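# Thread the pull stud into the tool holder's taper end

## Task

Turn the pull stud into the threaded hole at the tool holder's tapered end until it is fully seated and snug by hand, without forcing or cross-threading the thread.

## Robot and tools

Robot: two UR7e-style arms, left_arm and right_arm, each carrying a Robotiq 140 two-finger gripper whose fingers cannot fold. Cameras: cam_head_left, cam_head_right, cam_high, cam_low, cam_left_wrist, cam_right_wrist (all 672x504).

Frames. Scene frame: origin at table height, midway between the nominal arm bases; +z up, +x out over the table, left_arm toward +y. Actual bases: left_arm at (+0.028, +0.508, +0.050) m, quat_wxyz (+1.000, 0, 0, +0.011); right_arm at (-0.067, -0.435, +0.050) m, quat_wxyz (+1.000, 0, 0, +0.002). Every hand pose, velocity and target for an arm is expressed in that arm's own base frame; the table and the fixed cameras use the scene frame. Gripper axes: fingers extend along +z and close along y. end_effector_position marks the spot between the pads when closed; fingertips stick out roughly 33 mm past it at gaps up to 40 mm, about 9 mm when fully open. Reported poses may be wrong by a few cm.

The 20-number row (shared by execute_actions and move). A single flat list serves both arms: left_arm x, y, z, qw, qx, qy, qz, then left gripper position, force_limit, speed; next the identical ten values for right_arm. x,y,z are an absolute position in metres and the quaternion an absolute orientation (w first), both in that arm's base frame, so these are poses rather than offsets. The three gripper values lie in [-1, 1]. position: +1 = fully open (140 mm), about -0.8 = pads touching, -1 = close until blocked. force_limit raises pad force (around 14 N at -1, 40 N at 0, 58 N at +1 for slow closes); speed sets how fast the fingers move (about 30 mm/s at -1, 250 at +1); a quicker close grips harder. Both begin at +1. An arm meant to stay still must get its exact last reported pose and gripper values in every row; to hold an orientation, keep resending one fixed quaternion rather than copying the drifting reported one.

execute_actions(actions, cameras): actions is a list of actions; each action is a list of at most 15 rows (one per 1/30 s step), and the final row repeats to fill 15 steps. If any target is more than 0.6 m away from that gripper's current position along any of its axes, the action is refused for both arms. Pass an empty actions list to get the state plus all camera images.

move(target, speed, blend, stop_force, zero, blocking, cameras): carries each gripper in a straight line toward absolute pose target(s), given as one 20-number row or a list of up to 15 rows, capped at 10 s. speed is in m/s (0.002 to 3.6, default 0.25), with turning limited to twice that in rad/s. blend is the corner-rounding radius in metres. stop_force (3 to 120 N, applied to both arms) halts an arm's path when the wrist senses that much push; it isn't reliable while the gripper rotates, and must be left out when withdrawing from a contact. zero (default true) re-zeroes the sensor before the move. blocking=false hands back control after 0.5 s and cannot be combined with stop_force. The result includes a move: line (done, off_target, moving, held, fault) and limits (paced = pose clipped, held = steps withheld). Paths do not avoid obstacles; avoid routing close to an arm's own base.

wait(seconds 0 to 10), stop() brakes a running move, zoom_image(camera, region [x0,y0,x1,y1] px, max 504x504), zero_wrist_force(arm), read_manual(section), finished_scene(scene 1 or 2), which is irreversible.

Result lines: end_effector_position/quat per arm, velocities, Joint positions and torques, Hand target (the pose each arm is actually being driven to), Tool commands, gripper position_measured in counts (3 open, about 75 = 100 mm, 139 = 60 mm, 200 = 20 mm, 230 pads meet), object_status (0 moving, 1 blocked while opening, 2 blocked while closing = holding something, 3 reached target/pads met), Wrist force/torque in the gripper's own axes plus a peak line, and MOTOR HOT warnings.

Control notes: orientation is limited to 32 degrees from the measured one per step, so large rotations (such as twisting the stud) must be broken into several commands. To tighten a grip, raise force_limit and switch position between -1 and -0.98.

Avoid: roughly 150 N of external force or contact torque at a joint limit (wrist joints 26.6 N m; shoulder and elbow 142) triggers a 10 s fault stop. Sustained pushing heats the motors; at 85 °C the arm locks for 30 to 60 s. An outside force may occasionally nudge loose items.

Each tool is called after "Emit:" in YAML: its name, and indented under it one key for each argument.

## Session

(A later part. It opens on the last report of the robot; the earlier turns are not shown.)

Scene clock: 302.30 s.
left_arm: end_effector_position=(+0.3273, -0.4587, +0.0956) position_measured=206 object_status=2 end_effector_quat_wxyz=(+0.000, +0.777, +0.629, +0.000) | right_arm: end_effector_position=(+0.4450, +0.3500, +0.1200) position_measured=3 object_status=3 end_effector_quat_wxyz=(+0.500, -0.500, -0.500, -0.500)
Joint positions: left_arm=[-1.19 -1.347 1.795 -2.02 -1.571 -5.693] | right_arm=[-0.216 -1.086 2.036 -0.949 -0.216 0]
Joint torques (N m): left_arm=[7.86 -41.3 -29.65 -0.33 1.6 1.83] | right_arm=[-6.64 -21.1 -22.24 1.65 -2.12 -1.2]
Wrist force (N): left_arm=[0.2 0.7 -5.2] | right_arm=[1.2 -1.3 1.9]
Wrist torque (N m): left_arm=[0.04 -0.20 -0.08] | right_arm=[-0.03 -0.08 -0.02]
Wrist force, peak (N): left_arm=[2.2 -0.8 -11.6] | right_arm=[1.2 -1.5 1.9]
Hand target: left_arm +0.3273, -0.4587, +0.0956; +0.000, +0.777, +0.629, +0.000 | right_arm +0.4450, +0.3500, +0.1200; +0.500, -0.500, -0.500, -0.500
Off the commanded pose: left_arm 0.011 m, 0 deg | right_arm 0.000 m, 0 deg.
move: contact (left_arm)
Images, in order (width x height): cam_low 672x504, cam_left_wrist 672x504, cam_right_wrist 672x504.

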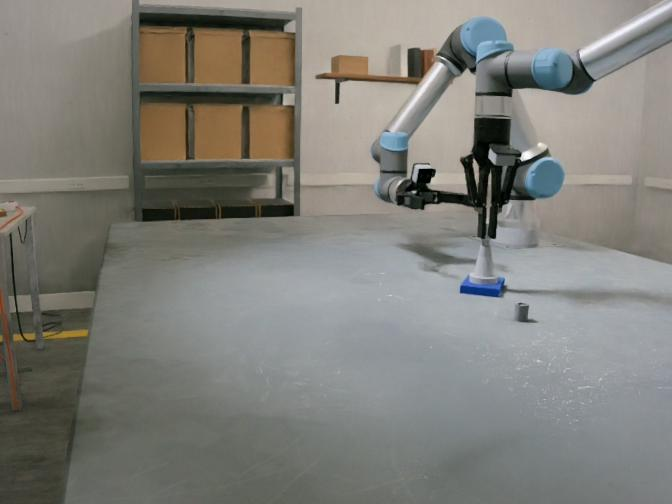

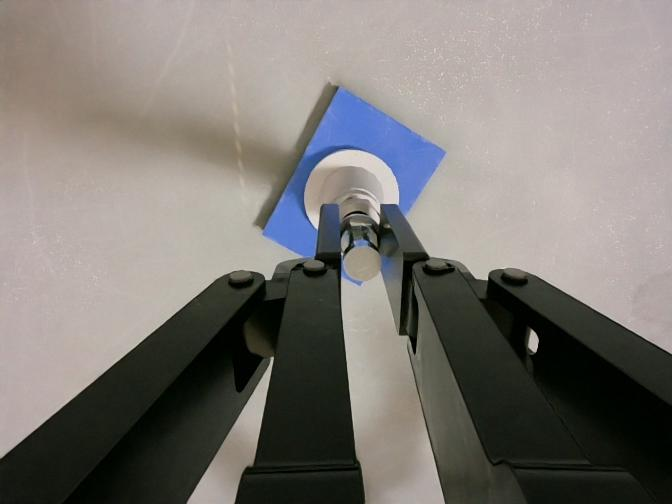

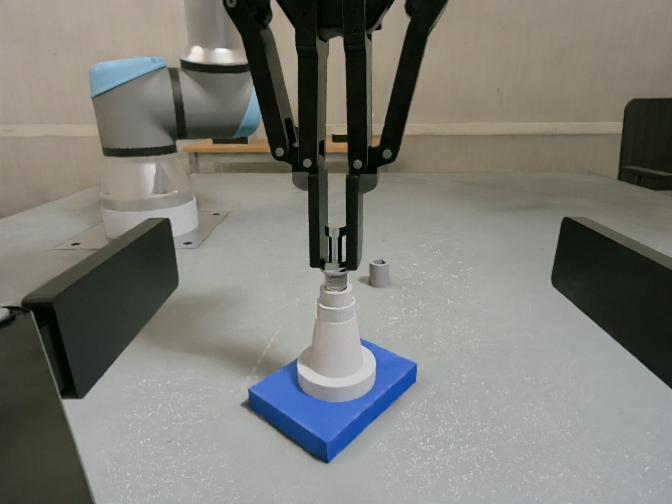

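Emit:
move:
  target: [0.3273,-0.4587,0.0953,0,-0.9945,0.1045,0,-1,0,-1,0.445,0.35,0.12,0.5,-0.5,-0.5,-0.5,1,1,1]
  speed: 0.5

Emit:
move:
  target: [0.3273,-0.4587,0.0949,0,-0.6293,0.7771,0,-1,0,-1,0.445,0.35,0.12,0.5,-0.5,-0.5,-0.5,1,1,1]
  speed: 0.5
  cameras: ["cam_right_wrist"]

Emit:
zoom_image:
  camera: "cam_right_wrist"
  region: [280, 200, 390, 310]

Scene clock: 312.80 s.
left_arm: end_effector_position=(+0.3273, -0.4588, +0.0953) position_measured=206 object_status=2 end_effector_quat_wxyz=(+0.000, +0.995, -0.104, +0.000) | right_arm: end_effector_position=(+0.4450, +0.3500, +0.1200) position_measured=3 object_status=3 end_effector_quat_wxyz=(+0.500, -0.500, -0.500, -0.500)
Joint positions: left_arm=[-1.19 -1.346 1.796 -2.02 -1.571 -4.122] | right_arm=[-0.216 -1.086 2.036 -0.949 -0.216 0]
Joint torques (N m): left_arm=[13.97 -8.45 -9.43 7.15 1.79 1.84] | right_arm=[-5.61 -21.26 -22.51 1.47 -2.12 -0.92]
Wrist force (N): left_arm=[6.4 20.8 -27.8] | right_arm=[1.2 -1.3 2.0]
Wrist torque (N m): left_arm=[-0.63 -0.24 -0.16] | right_arm=[-0.03 -0.08 -0.03]
Wrist force, peak (N): left_arm=[7.0 22.0 -29.3] | right_arm=[1.1 -1.4 2.1]
Hand target: left_arm +0.3273, -0.4587, +0.0953; +0.000, +0.995, -0.105, +0.000 | right_arm +0.4450, +0.3500, +0.1200; +0.500, -0.500, -0.500, -0.500
Off the commanded pose: left_arm 0.000 m, 0 deg | right_arm 0.000 m, 0 deg.
move: done

Scene clock: 314.97 s.
left_arm: end_effector_position=(+0.3273, -0.4587, +0.0948) position_measured=206 object_status=2 end_effector_quat_wxyz=(+0.000, -0.629, +0.777, +0.000) | right_arm: end_effector_position=(+0.4450, +0.3500, +0.1200) position_measured=3 object_status=3 end_effector_quat_wxyz=(+0.500, -0.500, -0.500, -0.500)
Joint positions: left_arm=[-1.19 -1.346 1.797 -2.021 -1.571 -2.552] | right_arm=[-0.216 -1.086 2.036 -0.949 -0.216 0]
Joint torques (N m): left_arm=[6.94 -32.77 -21.48 3.72 -0.64 1.71] | right_arm=[-5.15 -21.74 -22.33 1.46 -2.17 -1.04]
Wrist force (N): left_arm=[8.8 -0.1 -13.8] | right_arm=[1.1 -1.2 1.7]
Wrist torque (N m): left_arm=[0.12 -0.07 -0.07] | right_arm=[-0.02 -0.05 -0.02]
Wrist force, peak (N): left_arm=[17.6 16.4 -50.1] | right_arm=[1.3 -1.5 1.9]
Hand target: left_arm +0.3273, -0.4587, +0.0949; +0.000, -0.629, +0.777, +0.000 | right_arm +0.4450, +0.3500, +0.1200; +0.500, -0.500, -0.500, -0.500
Off the commanded pose: left_arm 0.000 m, 0 deg | right_arm 0.000 m, 0 deg.
move: done
Images, in order (width x height): cam_right_wrist 672x504.

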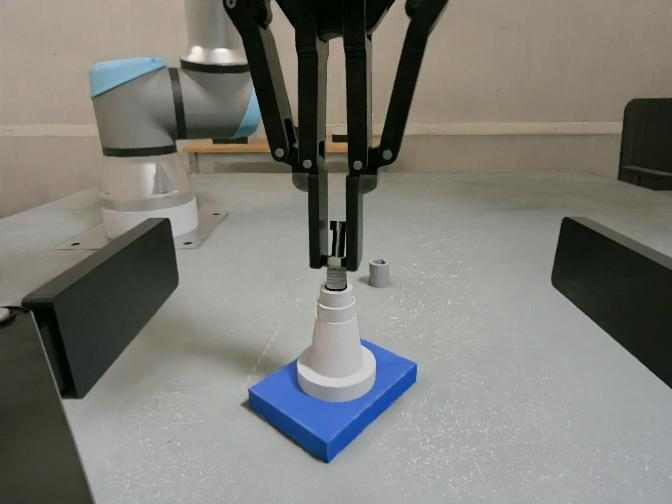

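Scaled by 4.582 from the camera's 672x504 image, which has a finer 960x720 frame.

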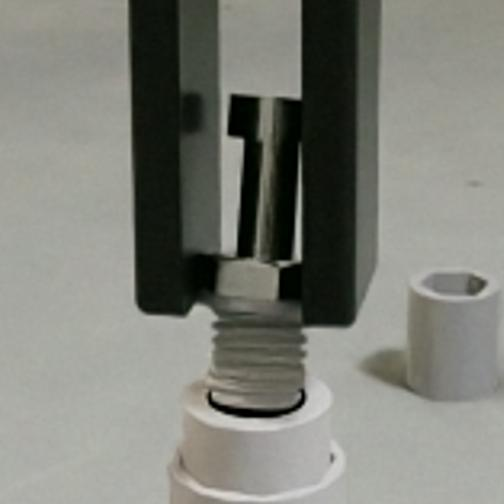

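Emit:
move:
  target:
    - [0.3273,-0.4587,0.11,0,-0.6293,0.7771,0,-1,0,-1,0.445,0.35,0.12,0.5,-0.5,-0.5,-0.5,1,1,1]
    - [0.3273,-0.4587,0.24,0,-0.6293,0.7771,0,-1,0,-1,0.445,0.35,0.20,0.5,-0.5,-0.5,-0.5,1,1,1]
  speed: [0.05,0.2]

Emit:
move:
  target:
    - [0.36,-0.35,0.24,0,0.1045,0.9945,0,-1,0,-1,0.46,0.42,0.26,0.5,-0.5,-0.5,-0.5,1,1,1]
    - [0.37,-0.30,0.24,0,0.7771,0.6293,0,-1,0,-1,0.48,0.5,0.26,0.5,-0.5,-0.5,-0.5,1,1,1]
    - [0.3875,-0.2526,0.12,0,0.9945,-0.1045,0,-1,0,-1,0.499,0.55,0.16,0.5,-0.5,-0.5,-0.5,1,1,1]
  speed: 0.5
  blend: [0.03,0.03,0]
  cameras: ["cam_left_wrist","cam_right_wrist","cam_low"]

Emit:
zoom_image:
  camera: "cam_right_wrist"
  region: [280, 150, 390, 310]

Emit:
zoom_image:
  camera: "cam_left_wrist"
  region: [280, 140, 440, 300]

Scene clock: 348.57 s.
left_arm: end_effector_position=(+0.3273, -0.4587, +0.2399) position_measured=206 object_status=2 end_effector_quat_wxyz=(+0.000, -0.629, +0.777, +0.000) | right_arm: end_effector_position=(+0.4450, +0.3500, +0.2000) position_measured=3 object_status=3 end_effector_quat_wxyz=(+0.500, -0.500, -0.500, -0.500)
Joint positions: left_arm=[-1.19 -1.436 1.52 -1.654 -1.571 -2.551] | right_arm=[-0.216 -1.242 1.984 -0.742 -0.216 0]
Joint torques (N m): left_arm=[-2.21 -25.12 -30.23 -2.7 -1.97 -0.77] | right_arm=[-4.51 -25.91 -7.52 -0.42 -2.09 0.73]
Wrist force (N): left_arm=[-0.2 1.7 -1.1] | right_arm=[1.4 -1.7 1.7]
Wrist torque (N m): left_arm=[0.09 -0.37 -0.09] | right_arm=[-0.17 -0.10 0.04]
Wrist force, peak (N): left_arm=[9.0 -0.3 -13.9] | right_arm=[3.5 -1.6 1.9]
Hand target: left_arm +0.3273, -0.4587, +0.2400; +0.000, -0.629, +0.777, +0.000 | right_arm +0.4450, +0.3500, +0.2000; +0.500, -0.500, -0.500, -0.500
Off the commanded pose: left_arm 0.000 m, 0 deg | right_arm 0.000 m, 0 deg.
move: done

Scene clock: 353.87 s.
left_arm: end_effector_position=(+0.3875, -0.2526, +0.1199) position_measured=206 object_status=2 end_effector_quat_wxyz=(+0.000, +0.995, -0.104, +0.000) | right_arm: end_effector_position=(+0.4990, +0.5501, +0.1600) position_measured=3 object_status=3 end_effector_quat_wxyz=(+0.500, -0.500, -0.500, -0.500)
Joint positions: left_arm=[-0.87 -1.61 2.019 -1.98 -1.571 2.481] | right_arm=[0.203 -0.975 1.681 -0.706 0.203 0]
Joint torques (N m): left_arm=[-7.24 -32.33 -31.45 -0.31 0.14 1.74] | right_arm=[-9.95 -57.27 -8.64 1.32 -2.13 0.96]
Wrist force (N): left_arm=[0.3 1.8 -1.6] | right_arm=[1.5 -1.1 2.1]
Wrist torque (N m): left_arm=[0.11 -0.46 -0.06] | right_arm=[-0.05 -0.13 -0.08]
Wrist force, peak (N): left_arm=[-0.4 2.2 -1.6] | right_arm=[3.0 -0.4 1.2]
Hand target: left_arm +0.3875, -0.2526, +0.1200; +0.000, +0.995, -0.105, +0.000 | right_arm +0.4990, +0.5500, +0.1600; +0.500, -0.500, -0.500, -0.500
Off the commanded pose: left_arm 0.000 m, 0 deg | right_arm 0.000 m, 0 deg.
move: done
Images, in order (width x height): cam_low 672x504, cam_left_wrist 672x504, cam_right_wrist 672x504.

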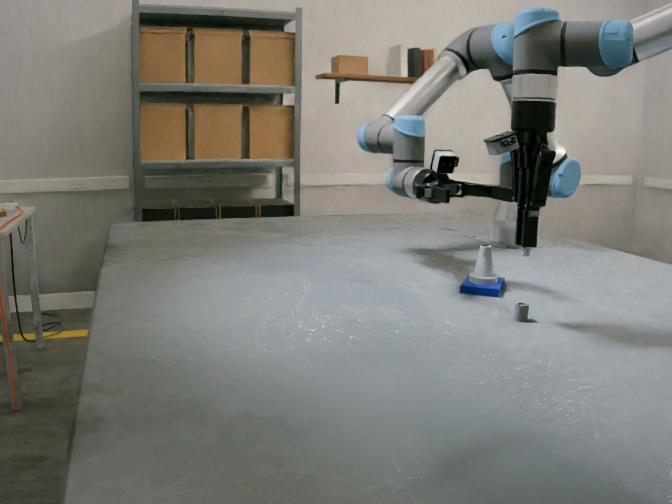

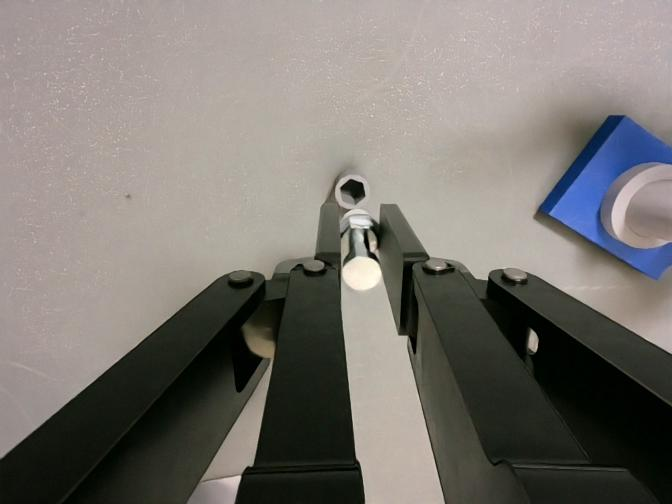

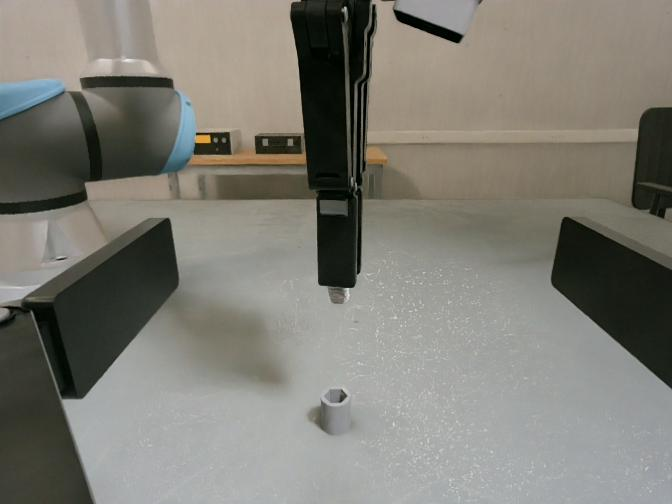

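Scaled by 3.150 from the camera's 672x504 image, which has a finer 960x720 frame.

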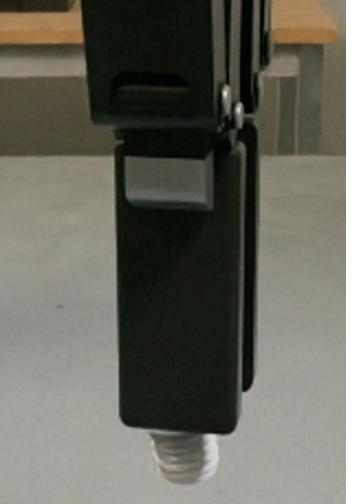

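Scaled by 3.150 from the camera's 672x504 image, which has a finer 960x720 frame.

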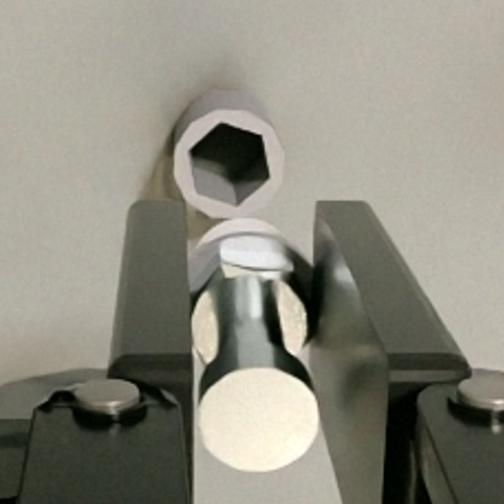

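Emit:
move:
  target: [0.3898,-0.2531,0.055,-0.0073,0.9921,-0.1043,-0.0694,-1,0,-1,0.499,0.55,0.12,0.5,-0.5,-0.5,-0.5,1,1,1]
  speed: 0.15
  cameras: ["cam_left_wrist","cam_right_wrist","cam_low"]

Emit:
zoom_image:
  camera: "cam_right_wrist"
  region: [280, 210, 390, 370]

Emit:
zoom_image:
  camera: "cam_left_wrist"
  region: [280, 140, 440, 300]

Emit:
zoom_image:
  camera: "cam_low"
  region: [490, 250, 560, 330]

Scene clock: 371.10 s.
left_arm: end_effector_position=(+0.3899, -0.2531, +0.0551) position_measured=206 object_status=2 end_effector_quat_wxyz=(-0.007, +0.992, -0.104, -0.069) | right_arm: end_effector_position=(+0.4990, +0.5500, +0.1199) position_measured=3 object_status=3 end_effector_quat_wxyz=(+0.500, -0.500, -0.500, -0.500)
Joint positions: left_arm=[-0.812 -1.437 1.999 -2.018 -1.65 2.544] | right_arm=[0.203 -0.91 1.7 -0.789 0.203 0]
Joint torques (N m): left_arm=[-6.53 -21.78 -14.25 -0.07 1.17 -1.59] | right_arm=[-0.11 -58.06 -10.74 1.27 0.91 -0.33]
Wrist force (N): left_arm=[-0.1 1.5 -0.9] | right_arm=[1.9 -1.4 1.8]
Wrist torque (N m): left_arm=[0.05 -0.41 -0.16] | right_arm=[-0.13 -0.20 -0.01]
Wrist force, peak (N): left_arm=[-0.3 2.0 -3.5] | right_arm=[3.2 -1.3 2.0]
Hand target: left_arm +0.3898, -0.2531, +0.0550; -0.007, +0.992, -0.104, -0.069 | right_arm +0.4990, +0.5500, +0.1200; +0.500, -0.500, -0.500, -0.500
Off the commanded pose: left_arm 0.000 m, 0 deg | right_arm 0.000 m, 0 deg.
move: done
Images, in order (width x height): cam_low 672x504, cam_left_wrist 672x504, cam_right_wrist 672x504.

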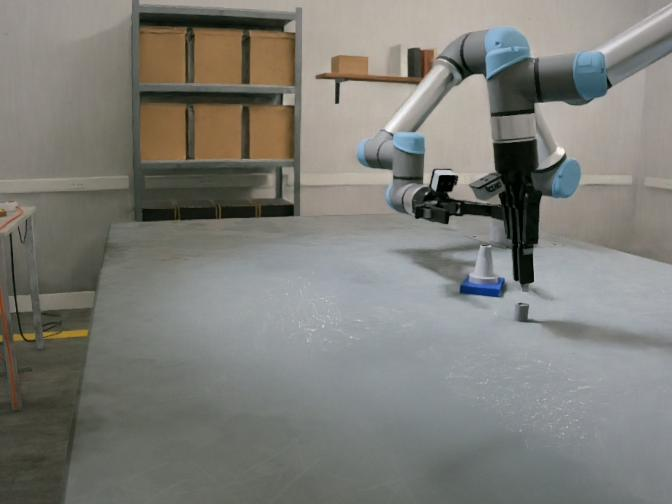

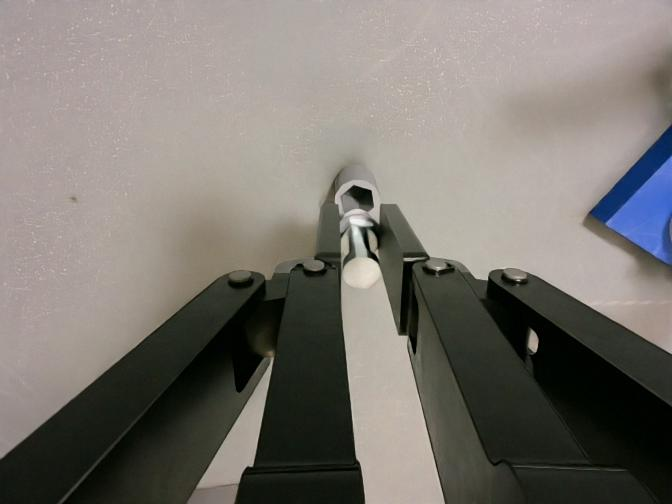

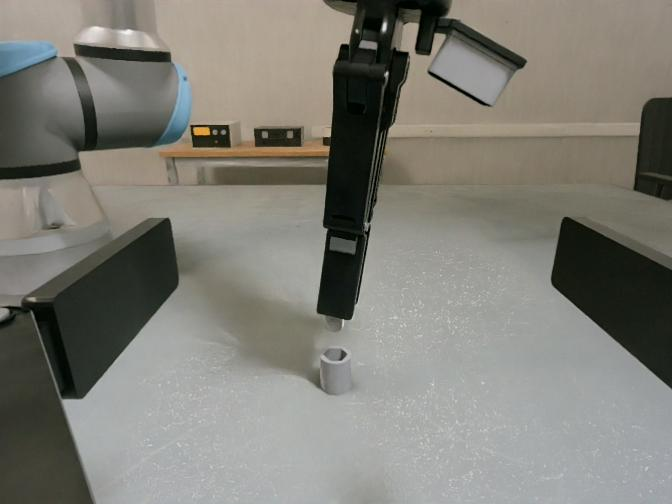

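Scaled by 3.150 from the camera's 672x504 image, which has a finer 960x720 frame.

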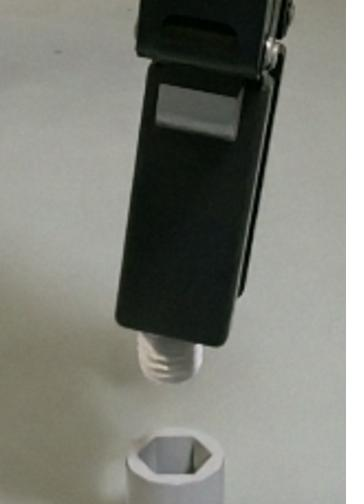

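Scaled by 3.150 from the camera's 672x504 image, which has a finer 960x720 frame.

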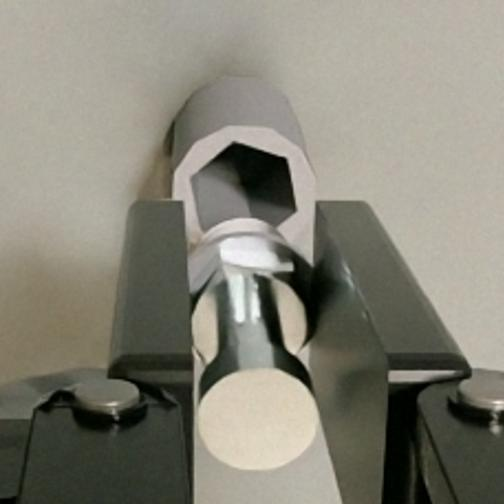

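Scaled by 6.300 from the camera's 672x504 image, which has a finer 960x720 frame.

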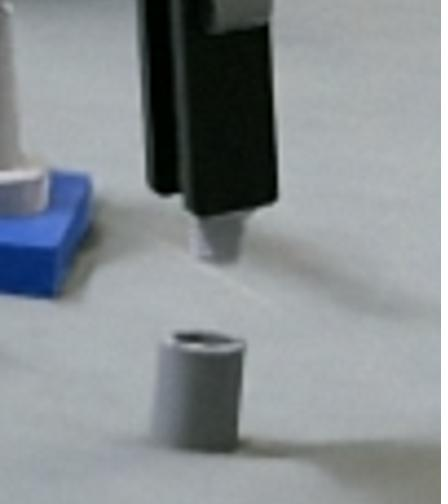

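Emit:
move:
  target: [0.3908,-0.2543,0.040,-0.0073,0.9921,-0.1043,-0.0694,-1,0,-1,0.499,0.55,0.12,0.5,-0.5,-0.5,-0.5,1,1,1]
  speed: 0.05
  stop_force: 4
  cameras: ["cam_left_wrist","cam_right_wrist","cam_low"]

Emit:
zoom_image:
  camera: "cam_right_wrist"
  region: [280, 260, 390, 420]

Emit:
zoom_image:
  camera: "cam_left_wrist"
  region: [280, 140, 440, 300]

Emit:
zoom_image:
  camera: "cam_low"
  region: [490, 250, 560, 330]

Scene clock: 387.57 s.
left_arm: end_effector_position=(+0.3908, -0.2543, +0.0400) position_measured=206 object_status=2 end_effector_quat_wxyz=(-0.007, +0.992, -0.104, -0.069) | right_arm: end_effector_position=(+0.4990, +0.5500, +0.1200) position_measured=3 object_status=3 end_effector_quat_wxyz=(+0.500, -0.500, -0.500, -0.500)
Joint positions: left_arm=[-0.812 -1.412 2.016 -2.059 -1.65 2.543] | right_arm=[0.203 -0.91 1.7 -0.789 0.203 0]
Joint torques (N m): left_arm=[-5.06 -39.36 -28.58 -0.06 -2.22 -1.77] | right_arm=[7.79 -57.36 -24.4 1.19 1.77 -0.65]
Wrist force (N): left_arm=[0.0 1.8 -0.9] | right_arm=[1.9 -1.4 1.7]
Wrist torque (N m): left_arm=[0.12 -0.42 -0.12] | right_arm=[-0.12 -0.20 -0.01]
Wrist force, peak (N): left_arm=[-0.5 2.4 -1.1] | right_arm=[2.0 -1.7 1.9]
Hand target: left_arm +0.3908, -0.2543, +0.0400; -0.007, +0.992, -0.104, -0.069 | right_arm +0.4990, +0.5500, +0.1200; +0.500, -0.500, -0.500, -0.500
Off the commanded pose: left_arm 0.000 m, 0 deg | right_arm 0.000 m, 0 deg.
move: done
Images, in order (width x height): cam_low 672x504, cam_left_wrist 672x504, cam_right_wrist 672x504.

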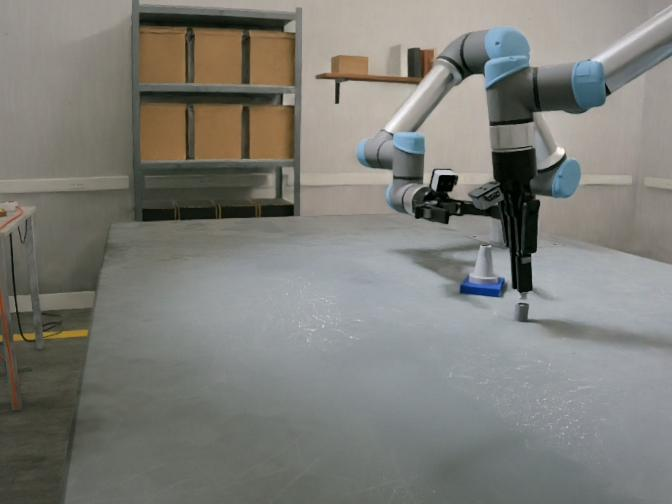

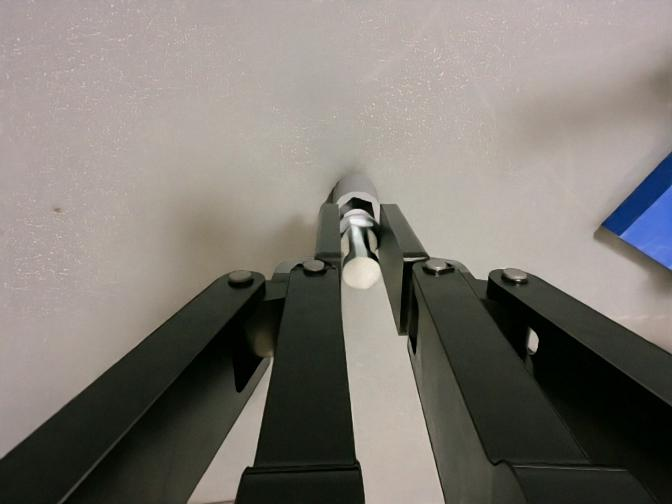

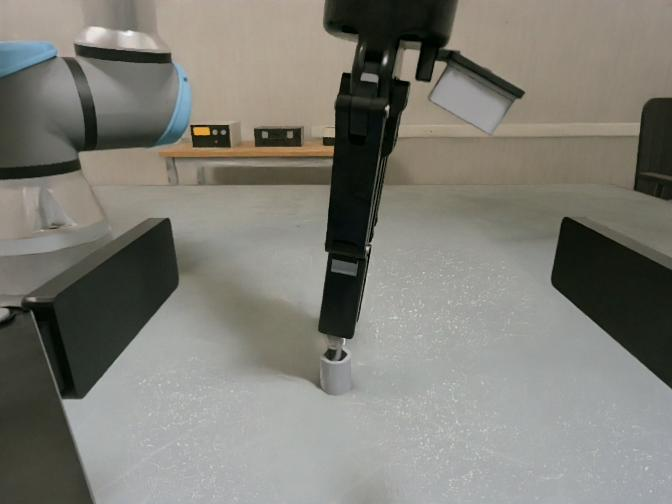

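Scaled by 3.150 from the camera's 672x504 image, which has a finer 960x720 frame.

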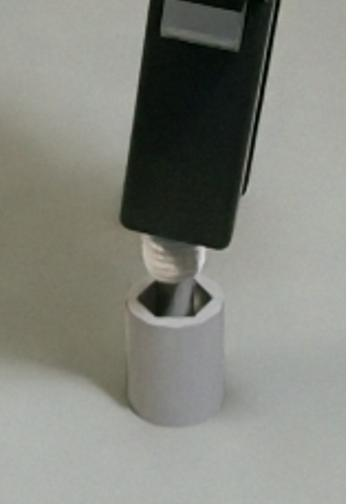

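Scaled by 3.150 from the camera's 672x504 image, which has a finer 960x720 frame.

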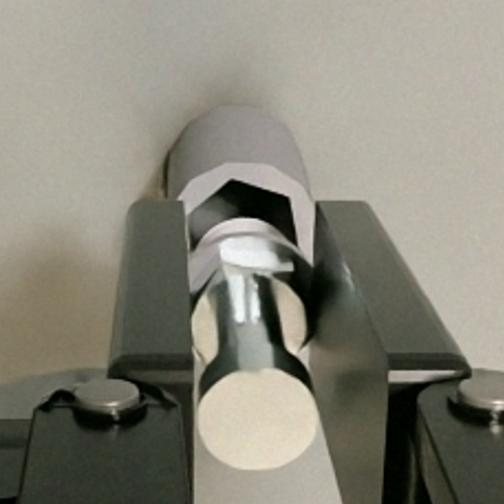

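Scaled by 6.300 from the camera's 672x504 image, which has a finer 960x720 frame.

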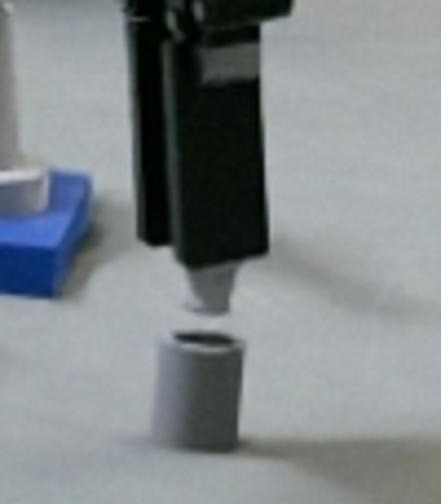

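Emit:
move:
  target: [0.3908,-0.2543,0.012,-0.0073,0.9921,-0.1043,-0.0694,-1,0,-1,0.499,0.55,0.12,0.5,-0.5,-0.5,-0.5,1,1,1]
  speed: 0.015
  stop_force: 6
  cameras: ["cam_left_wrist","cam_right_wrist","cam_low"]

Emit:
zoom_image:
  camera: "cam_right_wrist"
  region: [280, 260, 390, 420]

Emit:
zoom_image:
  camera: "cam_left_wrist"
  region: [280, 140, 440, 300]

Emit:
zoom_image:
  camera: "cam_low"
  region: [490, 250, 560, 330]

Scene clock: 399.10 s.
left_arm: end_effector_position=(+0.3908, -0.2543, +0.0162) position_measured=206 object_status=2 end_effector_quat_wxyz=(-0.007, +0.992, -0.104, -0.069) | right_arm: end_effector_position=(+0.4990, +0.5500, +0.1200) position_measured=3 object_status=3 end_effector_quat_wxyz=(+0.500, -0.500, -0.500, -0.500)
Joint positions: left_arm=[-0.812 -1.375 2.045 -2.126 -1.65 2.543] | right_arm=[0.203 -0.91 1.7 -0.789 0.203 0]
Joint torques (N m): left_arm=[2.85 -37.12 -25.99 -0.02 0.19 -0.82] | right_arm=[7.57 -53.92 -25.12 1.05 1.63 -0.77]
Wrist force (N): left_arm=[-0.6 1.9 -7.3] | right_arm=[2.0 -1.4 1.9]
Wrist torque (N m): left_arm=[0.18 -0.45 -0.13] | right_arm=[-0.15 -0.23 -0.01]
Wrist force, peak (N): left_arm=[-8.8 -2.3 -33.5] | right_arm=[2.2 -1.6 2.0]
Hand target: left_arm +0.3908, -0.2543, +0.0162; -0.007, +0.992, -0.104, -0.069 | right_arm +0.4990, +0.5500, +0.1200; +0.500, -0.500, -0.500, -0.500
Off the commanded pose: left_arm 0.004 m, 0 deg | right_arm 0.000 m, 0 deg.
move: contact (left_arm)
Images, in order (width x height): cam_low 672x504, cam_left_wrist 672x504, cam_right_wrist 672x504.

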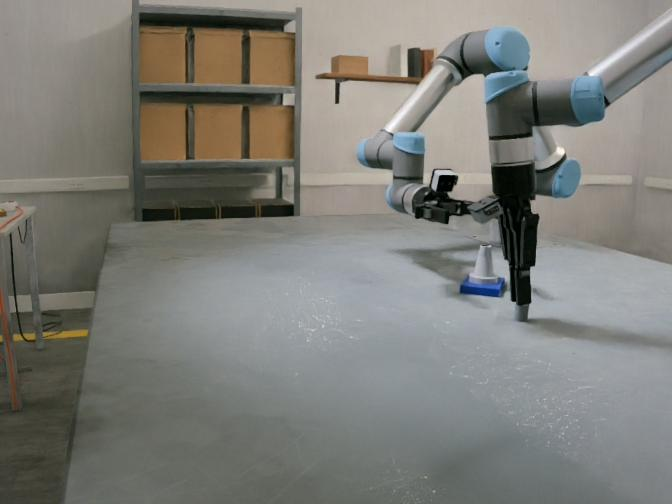

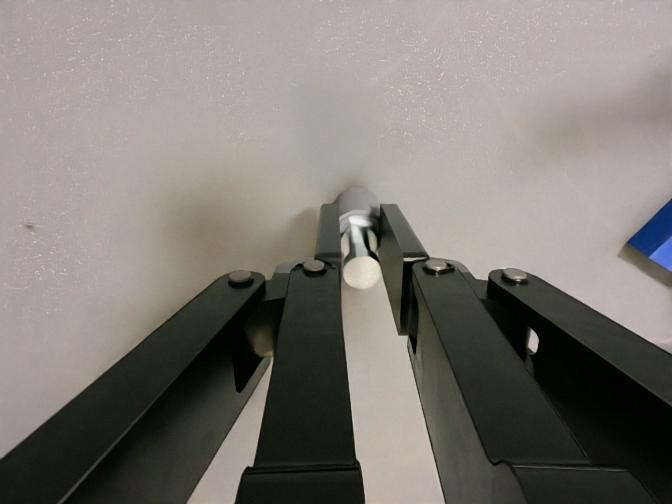

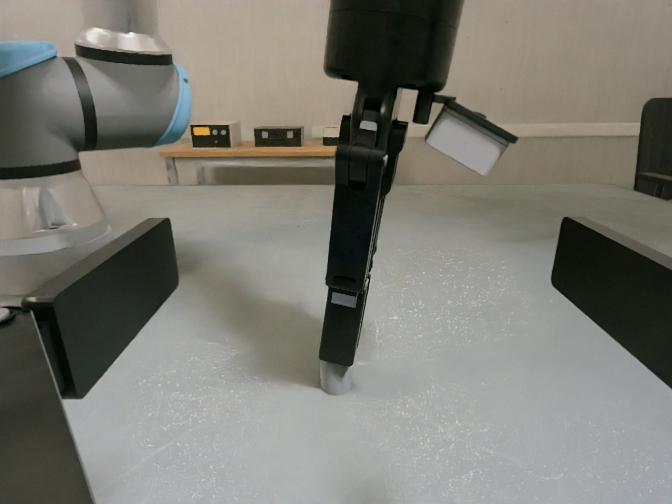

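Scaled by 3.150 from the camera's 672x504 image, which has a finer 960x720 frame.

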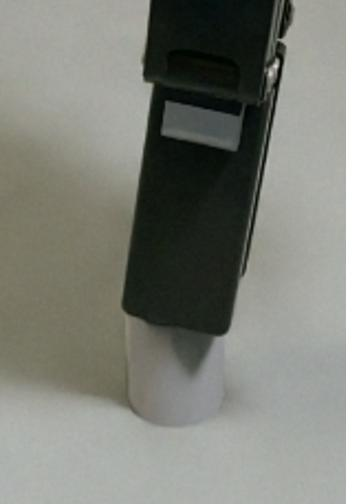

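Scaled by 3.150 from the camera's 672x504 image, which has a finer 960x720 frame.

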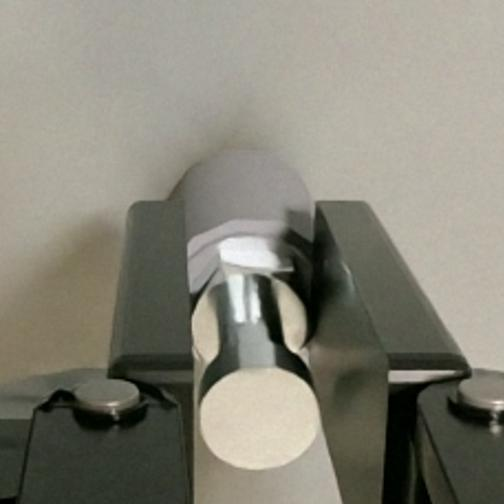

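Scaled by 6.300 from the camera's 672x504 image, which has a finer 960x720 frame.

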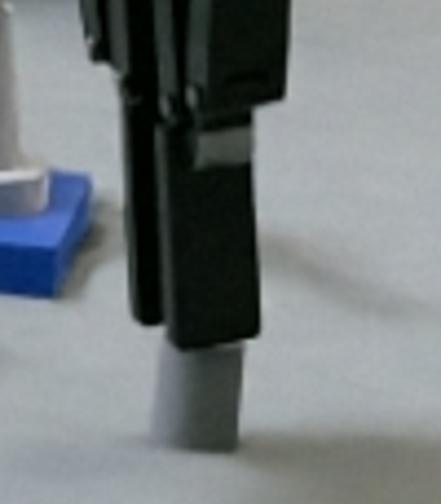

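Emit:
move:
  target:
    - [0.3908,-0.2543,0.0165,-0.0073,0.9921,-0.1043,-0.0694,-0.32,0,-1,0.499,0.55,0.12,0.5,-0.5,-0.5,-0.5,1,1,1]
    - [0.3875,-0.2533,0.04,0,0.9945,-0.1045,0,-0.32,0,-1,0.499,0.55,0.12,0.5,-0.5,-0.5,-0.5,1,1,1]
  speed: 0.1
  cameras: ["cam_left_wrist","cam_right_wrist","cam_low"]

Emit:
zoom_image:
  camera: "cam_right_wrist"
  region: [280, 260, 390, 420]

Emit:
zoom_image:
  camera: "cam_left_wrist"
  region: [280, 140, 440, 300]

Scene clock: 408.53 s.
left_arm: end_effector_position=(+0.3875, -0.2533, +0.0400) position_measured=169 object_status=3 end_effector_quat_wxyz=(+0.000, +0.995, -0.105, +0.000) | right_arm: end_effector_position=(+0.4990, +0.5500, +0.1200) position_measured=3 object_status=3 end_effector_quat_wxyz=(+0.500, -0.500, -0.500, -0.500)
Joint positions: left_arm=[-0.871 -1.501 2.144 -2.214 -1.571 2.48] | right_arm=[0.203 -0.91 1.7 -0.789 0.203 0]
Joint torques (N m): left_arm=[9.34 -14.26 -27.02 -0.28 -1.77 2.29] | right_arm=[7.64 -50.29 -25.22 0.92 1.7 -0.48]
Wrist force (N): left_arm=[0.1 1.5 -2.0] | right_arm=[1.9 -1.4 1.7]
Wrist torque (N m): left_arm=[0.04 -0.40 -0.11] | right_arm=[-0.14 -0.19 -0.02]
Wrist force, peak (N): left_arm=[-1.2 2.0 -7.5] | right_arm=[2.2 -1.3 2.1]
Hand target: left_arm +0.3875, -0.2533, +0.0400; +0.000, +0.995, -0.105, +0.000 | right_arm +0.4990, +0.5500, +0.1200; +0.500, -0.500, -0.500, -0.500
Off the commanded pose: left_arm 0.000 m, 0 deg | right_arm 0.000 m, 0 deg.
move: done
Images, in order (width x height): cam_low 672x504, cam_left_wrist 672x504, cam_right_wrist 672x504.

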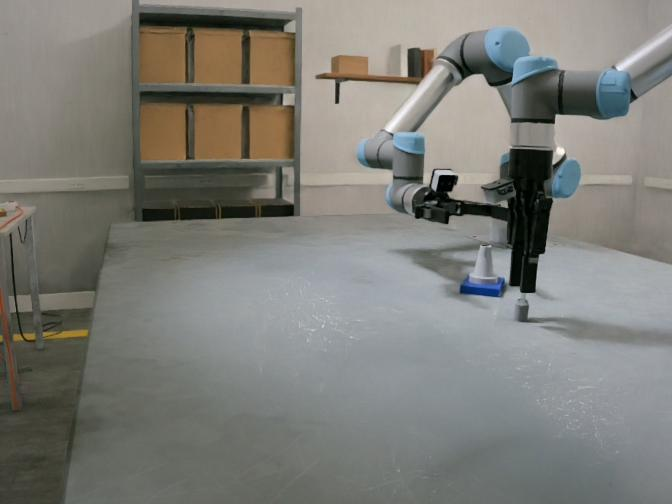

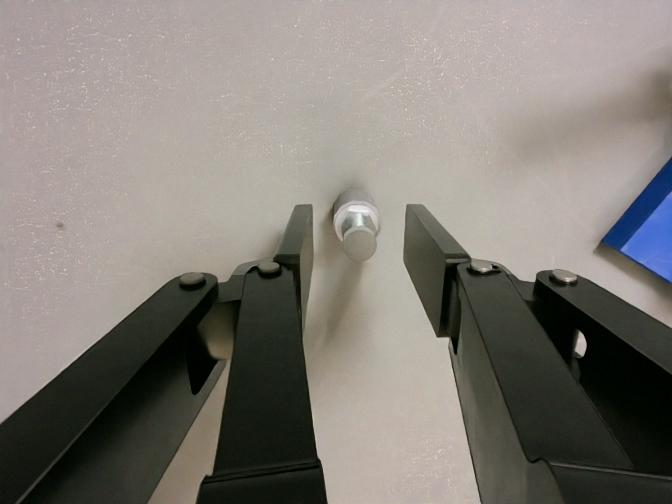

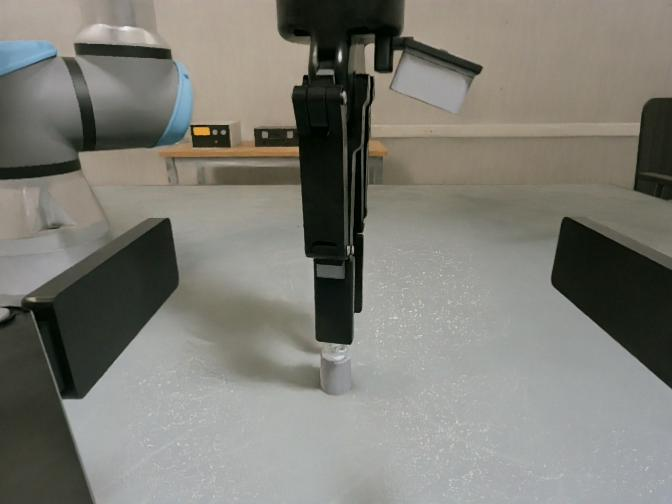

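Scaled by 3.150 from the camera's 672x504 image, which has a finer 960x720 frame.

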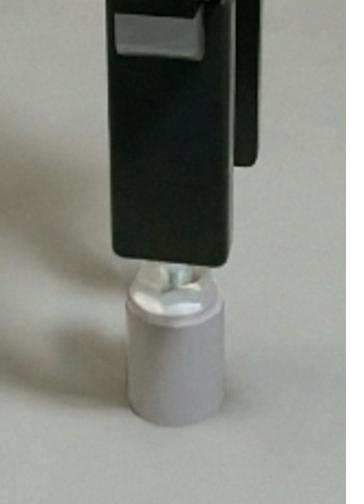

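Scaled by 3.150 from the camera's 672x504 image, which has a finer 960x720 frame.

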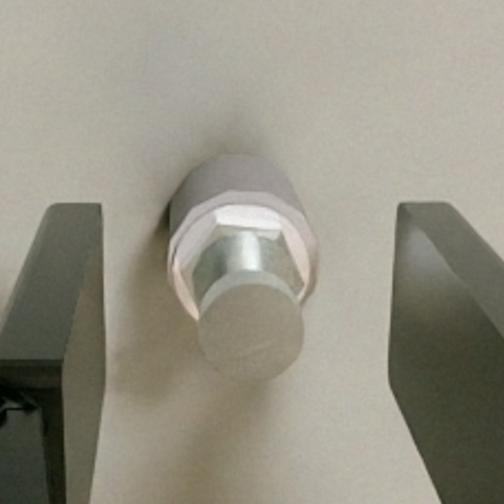

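Emit:
move:
  target:
    - [0.3885,-0.2533,0.03,0,0.9969,0.0785,0,-0.32,0,-1,0.499,0.55,0.12,0.5,-0.5,-0.5,-0.5,1,1,1]
    - [0.3885,-0.2533,0.017,0,0.9969,0.0785,0,-0.32,0,-1,0.499,0.55,0.12,0.5,-0.5,-0.5,-0.5,1,1,1]
  speed: 0.1
  cameras: ["cam_left_wrist","cam_right_wrist","cam_low"]

Emit:
zoom_image:
  camera: "cam_right_wrist"
  region: [280, 260, 390, 420]

Emit:
zoom_image:
  camera: "cam_left_wrist"
  region: [300, 170, 420, 290]

Scene clock: 428.90 s.
left_arm: end_effector_position=(+0.3885, -0.2532, +0.0170) position_measured=169 object_status=3 end_effector_quat_wxyz=(+0.000, +0.997, +0.079, +0.000) | right_arm: end_effector_position=(+0.4990, +0.5500, +0.1200) position_measured=3 object_status=3 end_effector_quat_wxyz=(+0.500, -0.500, -0.500, -0.500)
Joint positions: left_arm=[-0.869 -1.458 2.171 -2.284 -1.571 2.115] | right_arm=[0.203 -0.91 1.7 -0.789 0.203 0]
Joint torques (N m): left_arm=[-5.38 -33.33 -26.76 -1.45 1.79 0.63] | right_arm=[7.58 -47.35 -25.26 0.72 1.64 -0.49]
Wrist force (N): left_arm=[-0.3 1.4 -1.1] | right_arm=[2.0 -1.3 1.8]
Wrist torque (N m): left_arm=[0.05 -0.31 -0.28] | right_arm=[-0.12 -0.23 -0.01]
Wrist force, peak (N): left_arm=[-0.1 1.1 -3.0] | right_arm=[2.2 -1.4 2.1]
Hand target: left_arm +0.3885, -0.2533, +0.0170; +0.000, +0.997, +0.079, +0.000 | right_arm +0.4990, +0.5500, +0.1200; +0.500, -0.500, -0.500, -0.500
Off the commanded pose: left_arm 0.000 m, 0 deg | right_arm 0.000 m, 0 deg.
move: done
Images, in order (width x height): cam_low 672x504, cam_left_wrist 672x504, cam_right_wrist 672x504.

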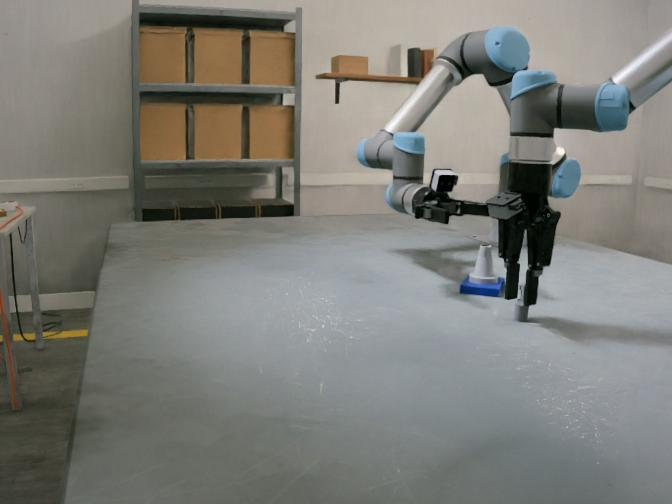

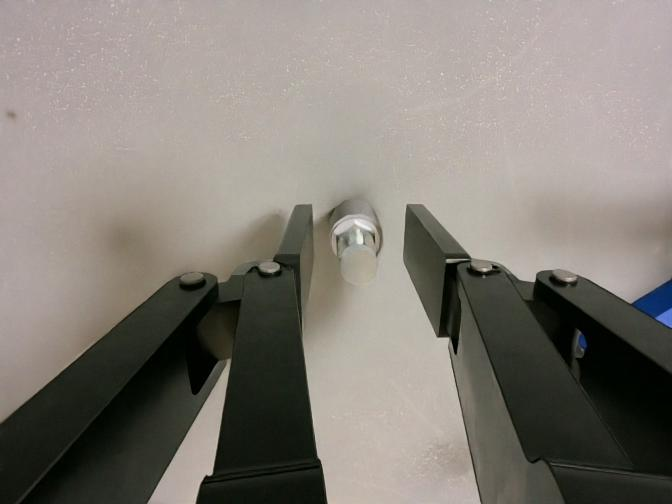

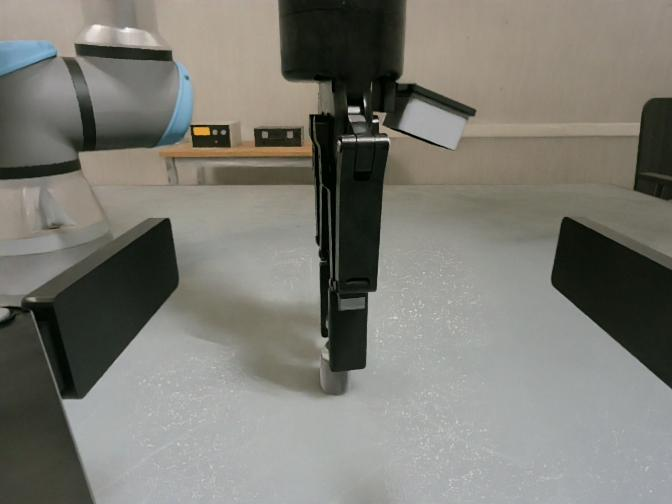

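Scaled by 3.150 from the camera's 672x504 image, which has a finer 960x720 frame.

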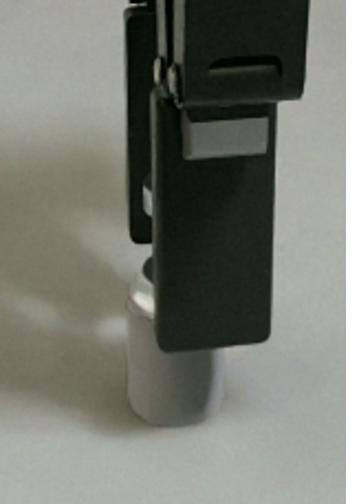

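Scaled by 4.200 from the camera's 672x504 image, which has a finer 960x720 frame.

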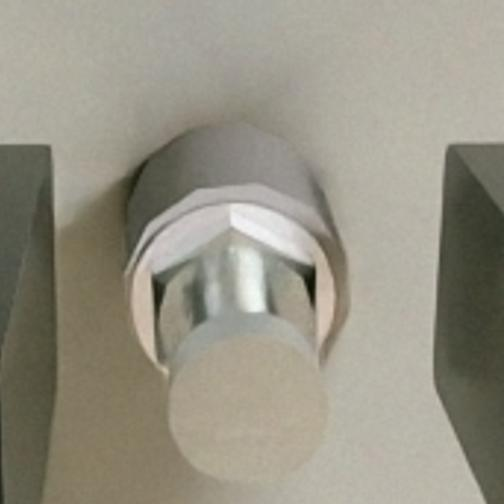

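Emit:
move:
  target: [0.3885,-0.2533,0.0168,0,0.9969,0.0785,0,-1,1,-1,0.499,0.55,0.12,0.5,-0.5,-0.5,-0.5,1,1,1]
  cameras: ["cam_left_wrist"]

Emit:
zoom_image:
  camera: "cam_left_wrist"
  region: [300, 170, 420, 290]

Emit:
wait:
  seconds: 1

Scene clock: 437.13 s.
left_arm: end_effector_position=(+0.3885, -0.2533, +0.0168) position_measured=209 object_status=0 end_effector_quat_wxyz=(+0.000, +0.997, +0.079, +0.000) | right_arm: end_effector_position=(+0.4990, +0.5500, +0.1200) position_measured=3 object_status=3 end_effector_quat_wxyz=(+0.500, -0.500, -0.500, -0.500)
Joint positions: left_arm=[-0.869 -1.457 2.171 -2.285 -1.571 2.115] | right_arm=[0.203 -0.91 1.7 -0.789 0.203 0]
Joint torques (N m): left_arm=[-6.09 -13.63 -12.77 -4.89 -0.91 -1.57] | right_arm=[7.18 -44.67 -25.1 0.66 1.67 -0.48]
Wrist force (N): left_arm=[-2.9 -6.4 -23.0] | right_arm=[2.0 -1.3 1.7]
Wrist torque (N m): left_arm=[0.22 -0.50 -0.25] | right_arm=[-0.12 -0.22 -0.01]
Wrist force, peak (N): left_arm=[-3.4 -6.5 -23.0] | right_arm=[2.1 -1.6 2.0]
Hand target: left_arm +0.3885, -0.2533, +0.0168; +0.000, +0.997, +0.079, +0.000 | right_arm +0.4990, +0.5500, +0.1200; +0.500, -0.500, -0.500, -0.500
Off the commanded pose: left_arm 0.000 m, 0 deg | right_arm 0.000 m, 0 deg.
move: done
Images, in order (width x height): cam_left_wrist 672x504.

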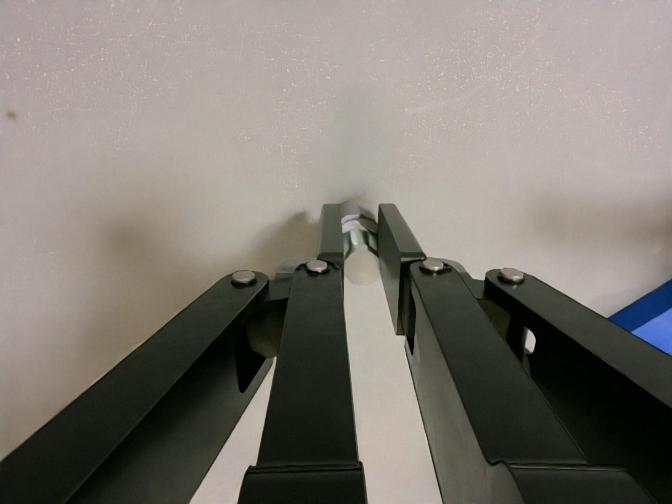

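Scaled by 4.200 from the camera's 672x504 image, which has a finer 960x720 frame.

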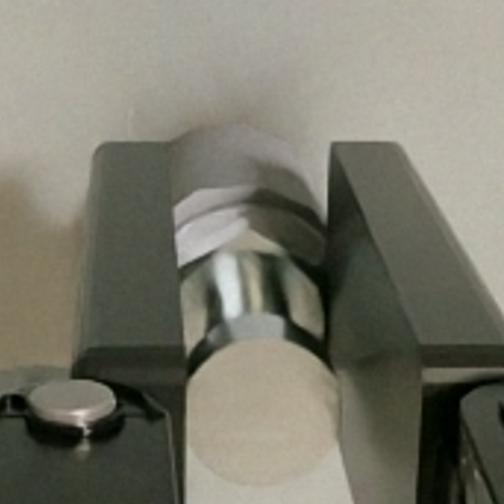

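Scene clock: 438.13 s.
left_arm: end_effector_position=(+0.3885, -0.2533, +0.0168) position_measured=209 object_status=2 end_effector_quat_wxyz=(+0.000, +0.997, +0.079, +0.000) | right_arm: end_effector_position=(+0.4990, +0.5500, +0.1200) position_measured=3 object_status=3 end_effector_quat_wxyz=(+0.500, -0.500, -0.500, -0.500)
Joint positions: left_arm=[-0.869 -1.457 2.171 -2.285 -1.571 2.115] | right_arm=[0.203 -0.91 1.7 -0.789 0.203 0]
Joint torques (N m): left_arm=[-6.43 -10.71 -14.39 -4.21 -2.58 -1.63] | right_arm=[7.31 -44.3 -24.16 0.64 1.73 -0.56]
Wrist force (N): left_arm=[-3.4 -6.4 -23.0] | right_arm=[1.9 -1.4 1.9]
Wrist torque (N m): left_arm=[0.21 -0.41 -0.24] | right_arm=[-0.13 -0.18 -0.01]
Wrist force, peak (N): left_arm=[-3.5 -6.4 -23.1] | right_arm=[2.1 -1.5 2.0]
Hand target: left_arm +0.3885, -0.2533, +0.0168; +0.000, +0.997, +0.079, +0.000 | right_arm +0.4990, +0.5500, +0.1200; +0.500, -0.500, -0.500, -0.500
Tool commands: left_gripper/position=-1.0 left_gripper/force_limit=+1.0 left_gripper/speed=-1.0 right_gripper/position=+1.0 right_gripper/force_limit=+1.0 right_gripper/speed=+1.0
Off the commanded pose: left_arm 0.000 m, 0 deg | right_arm 0.000 m, 0 deg.
wait: 1.00 s; at rest by 0.17 s


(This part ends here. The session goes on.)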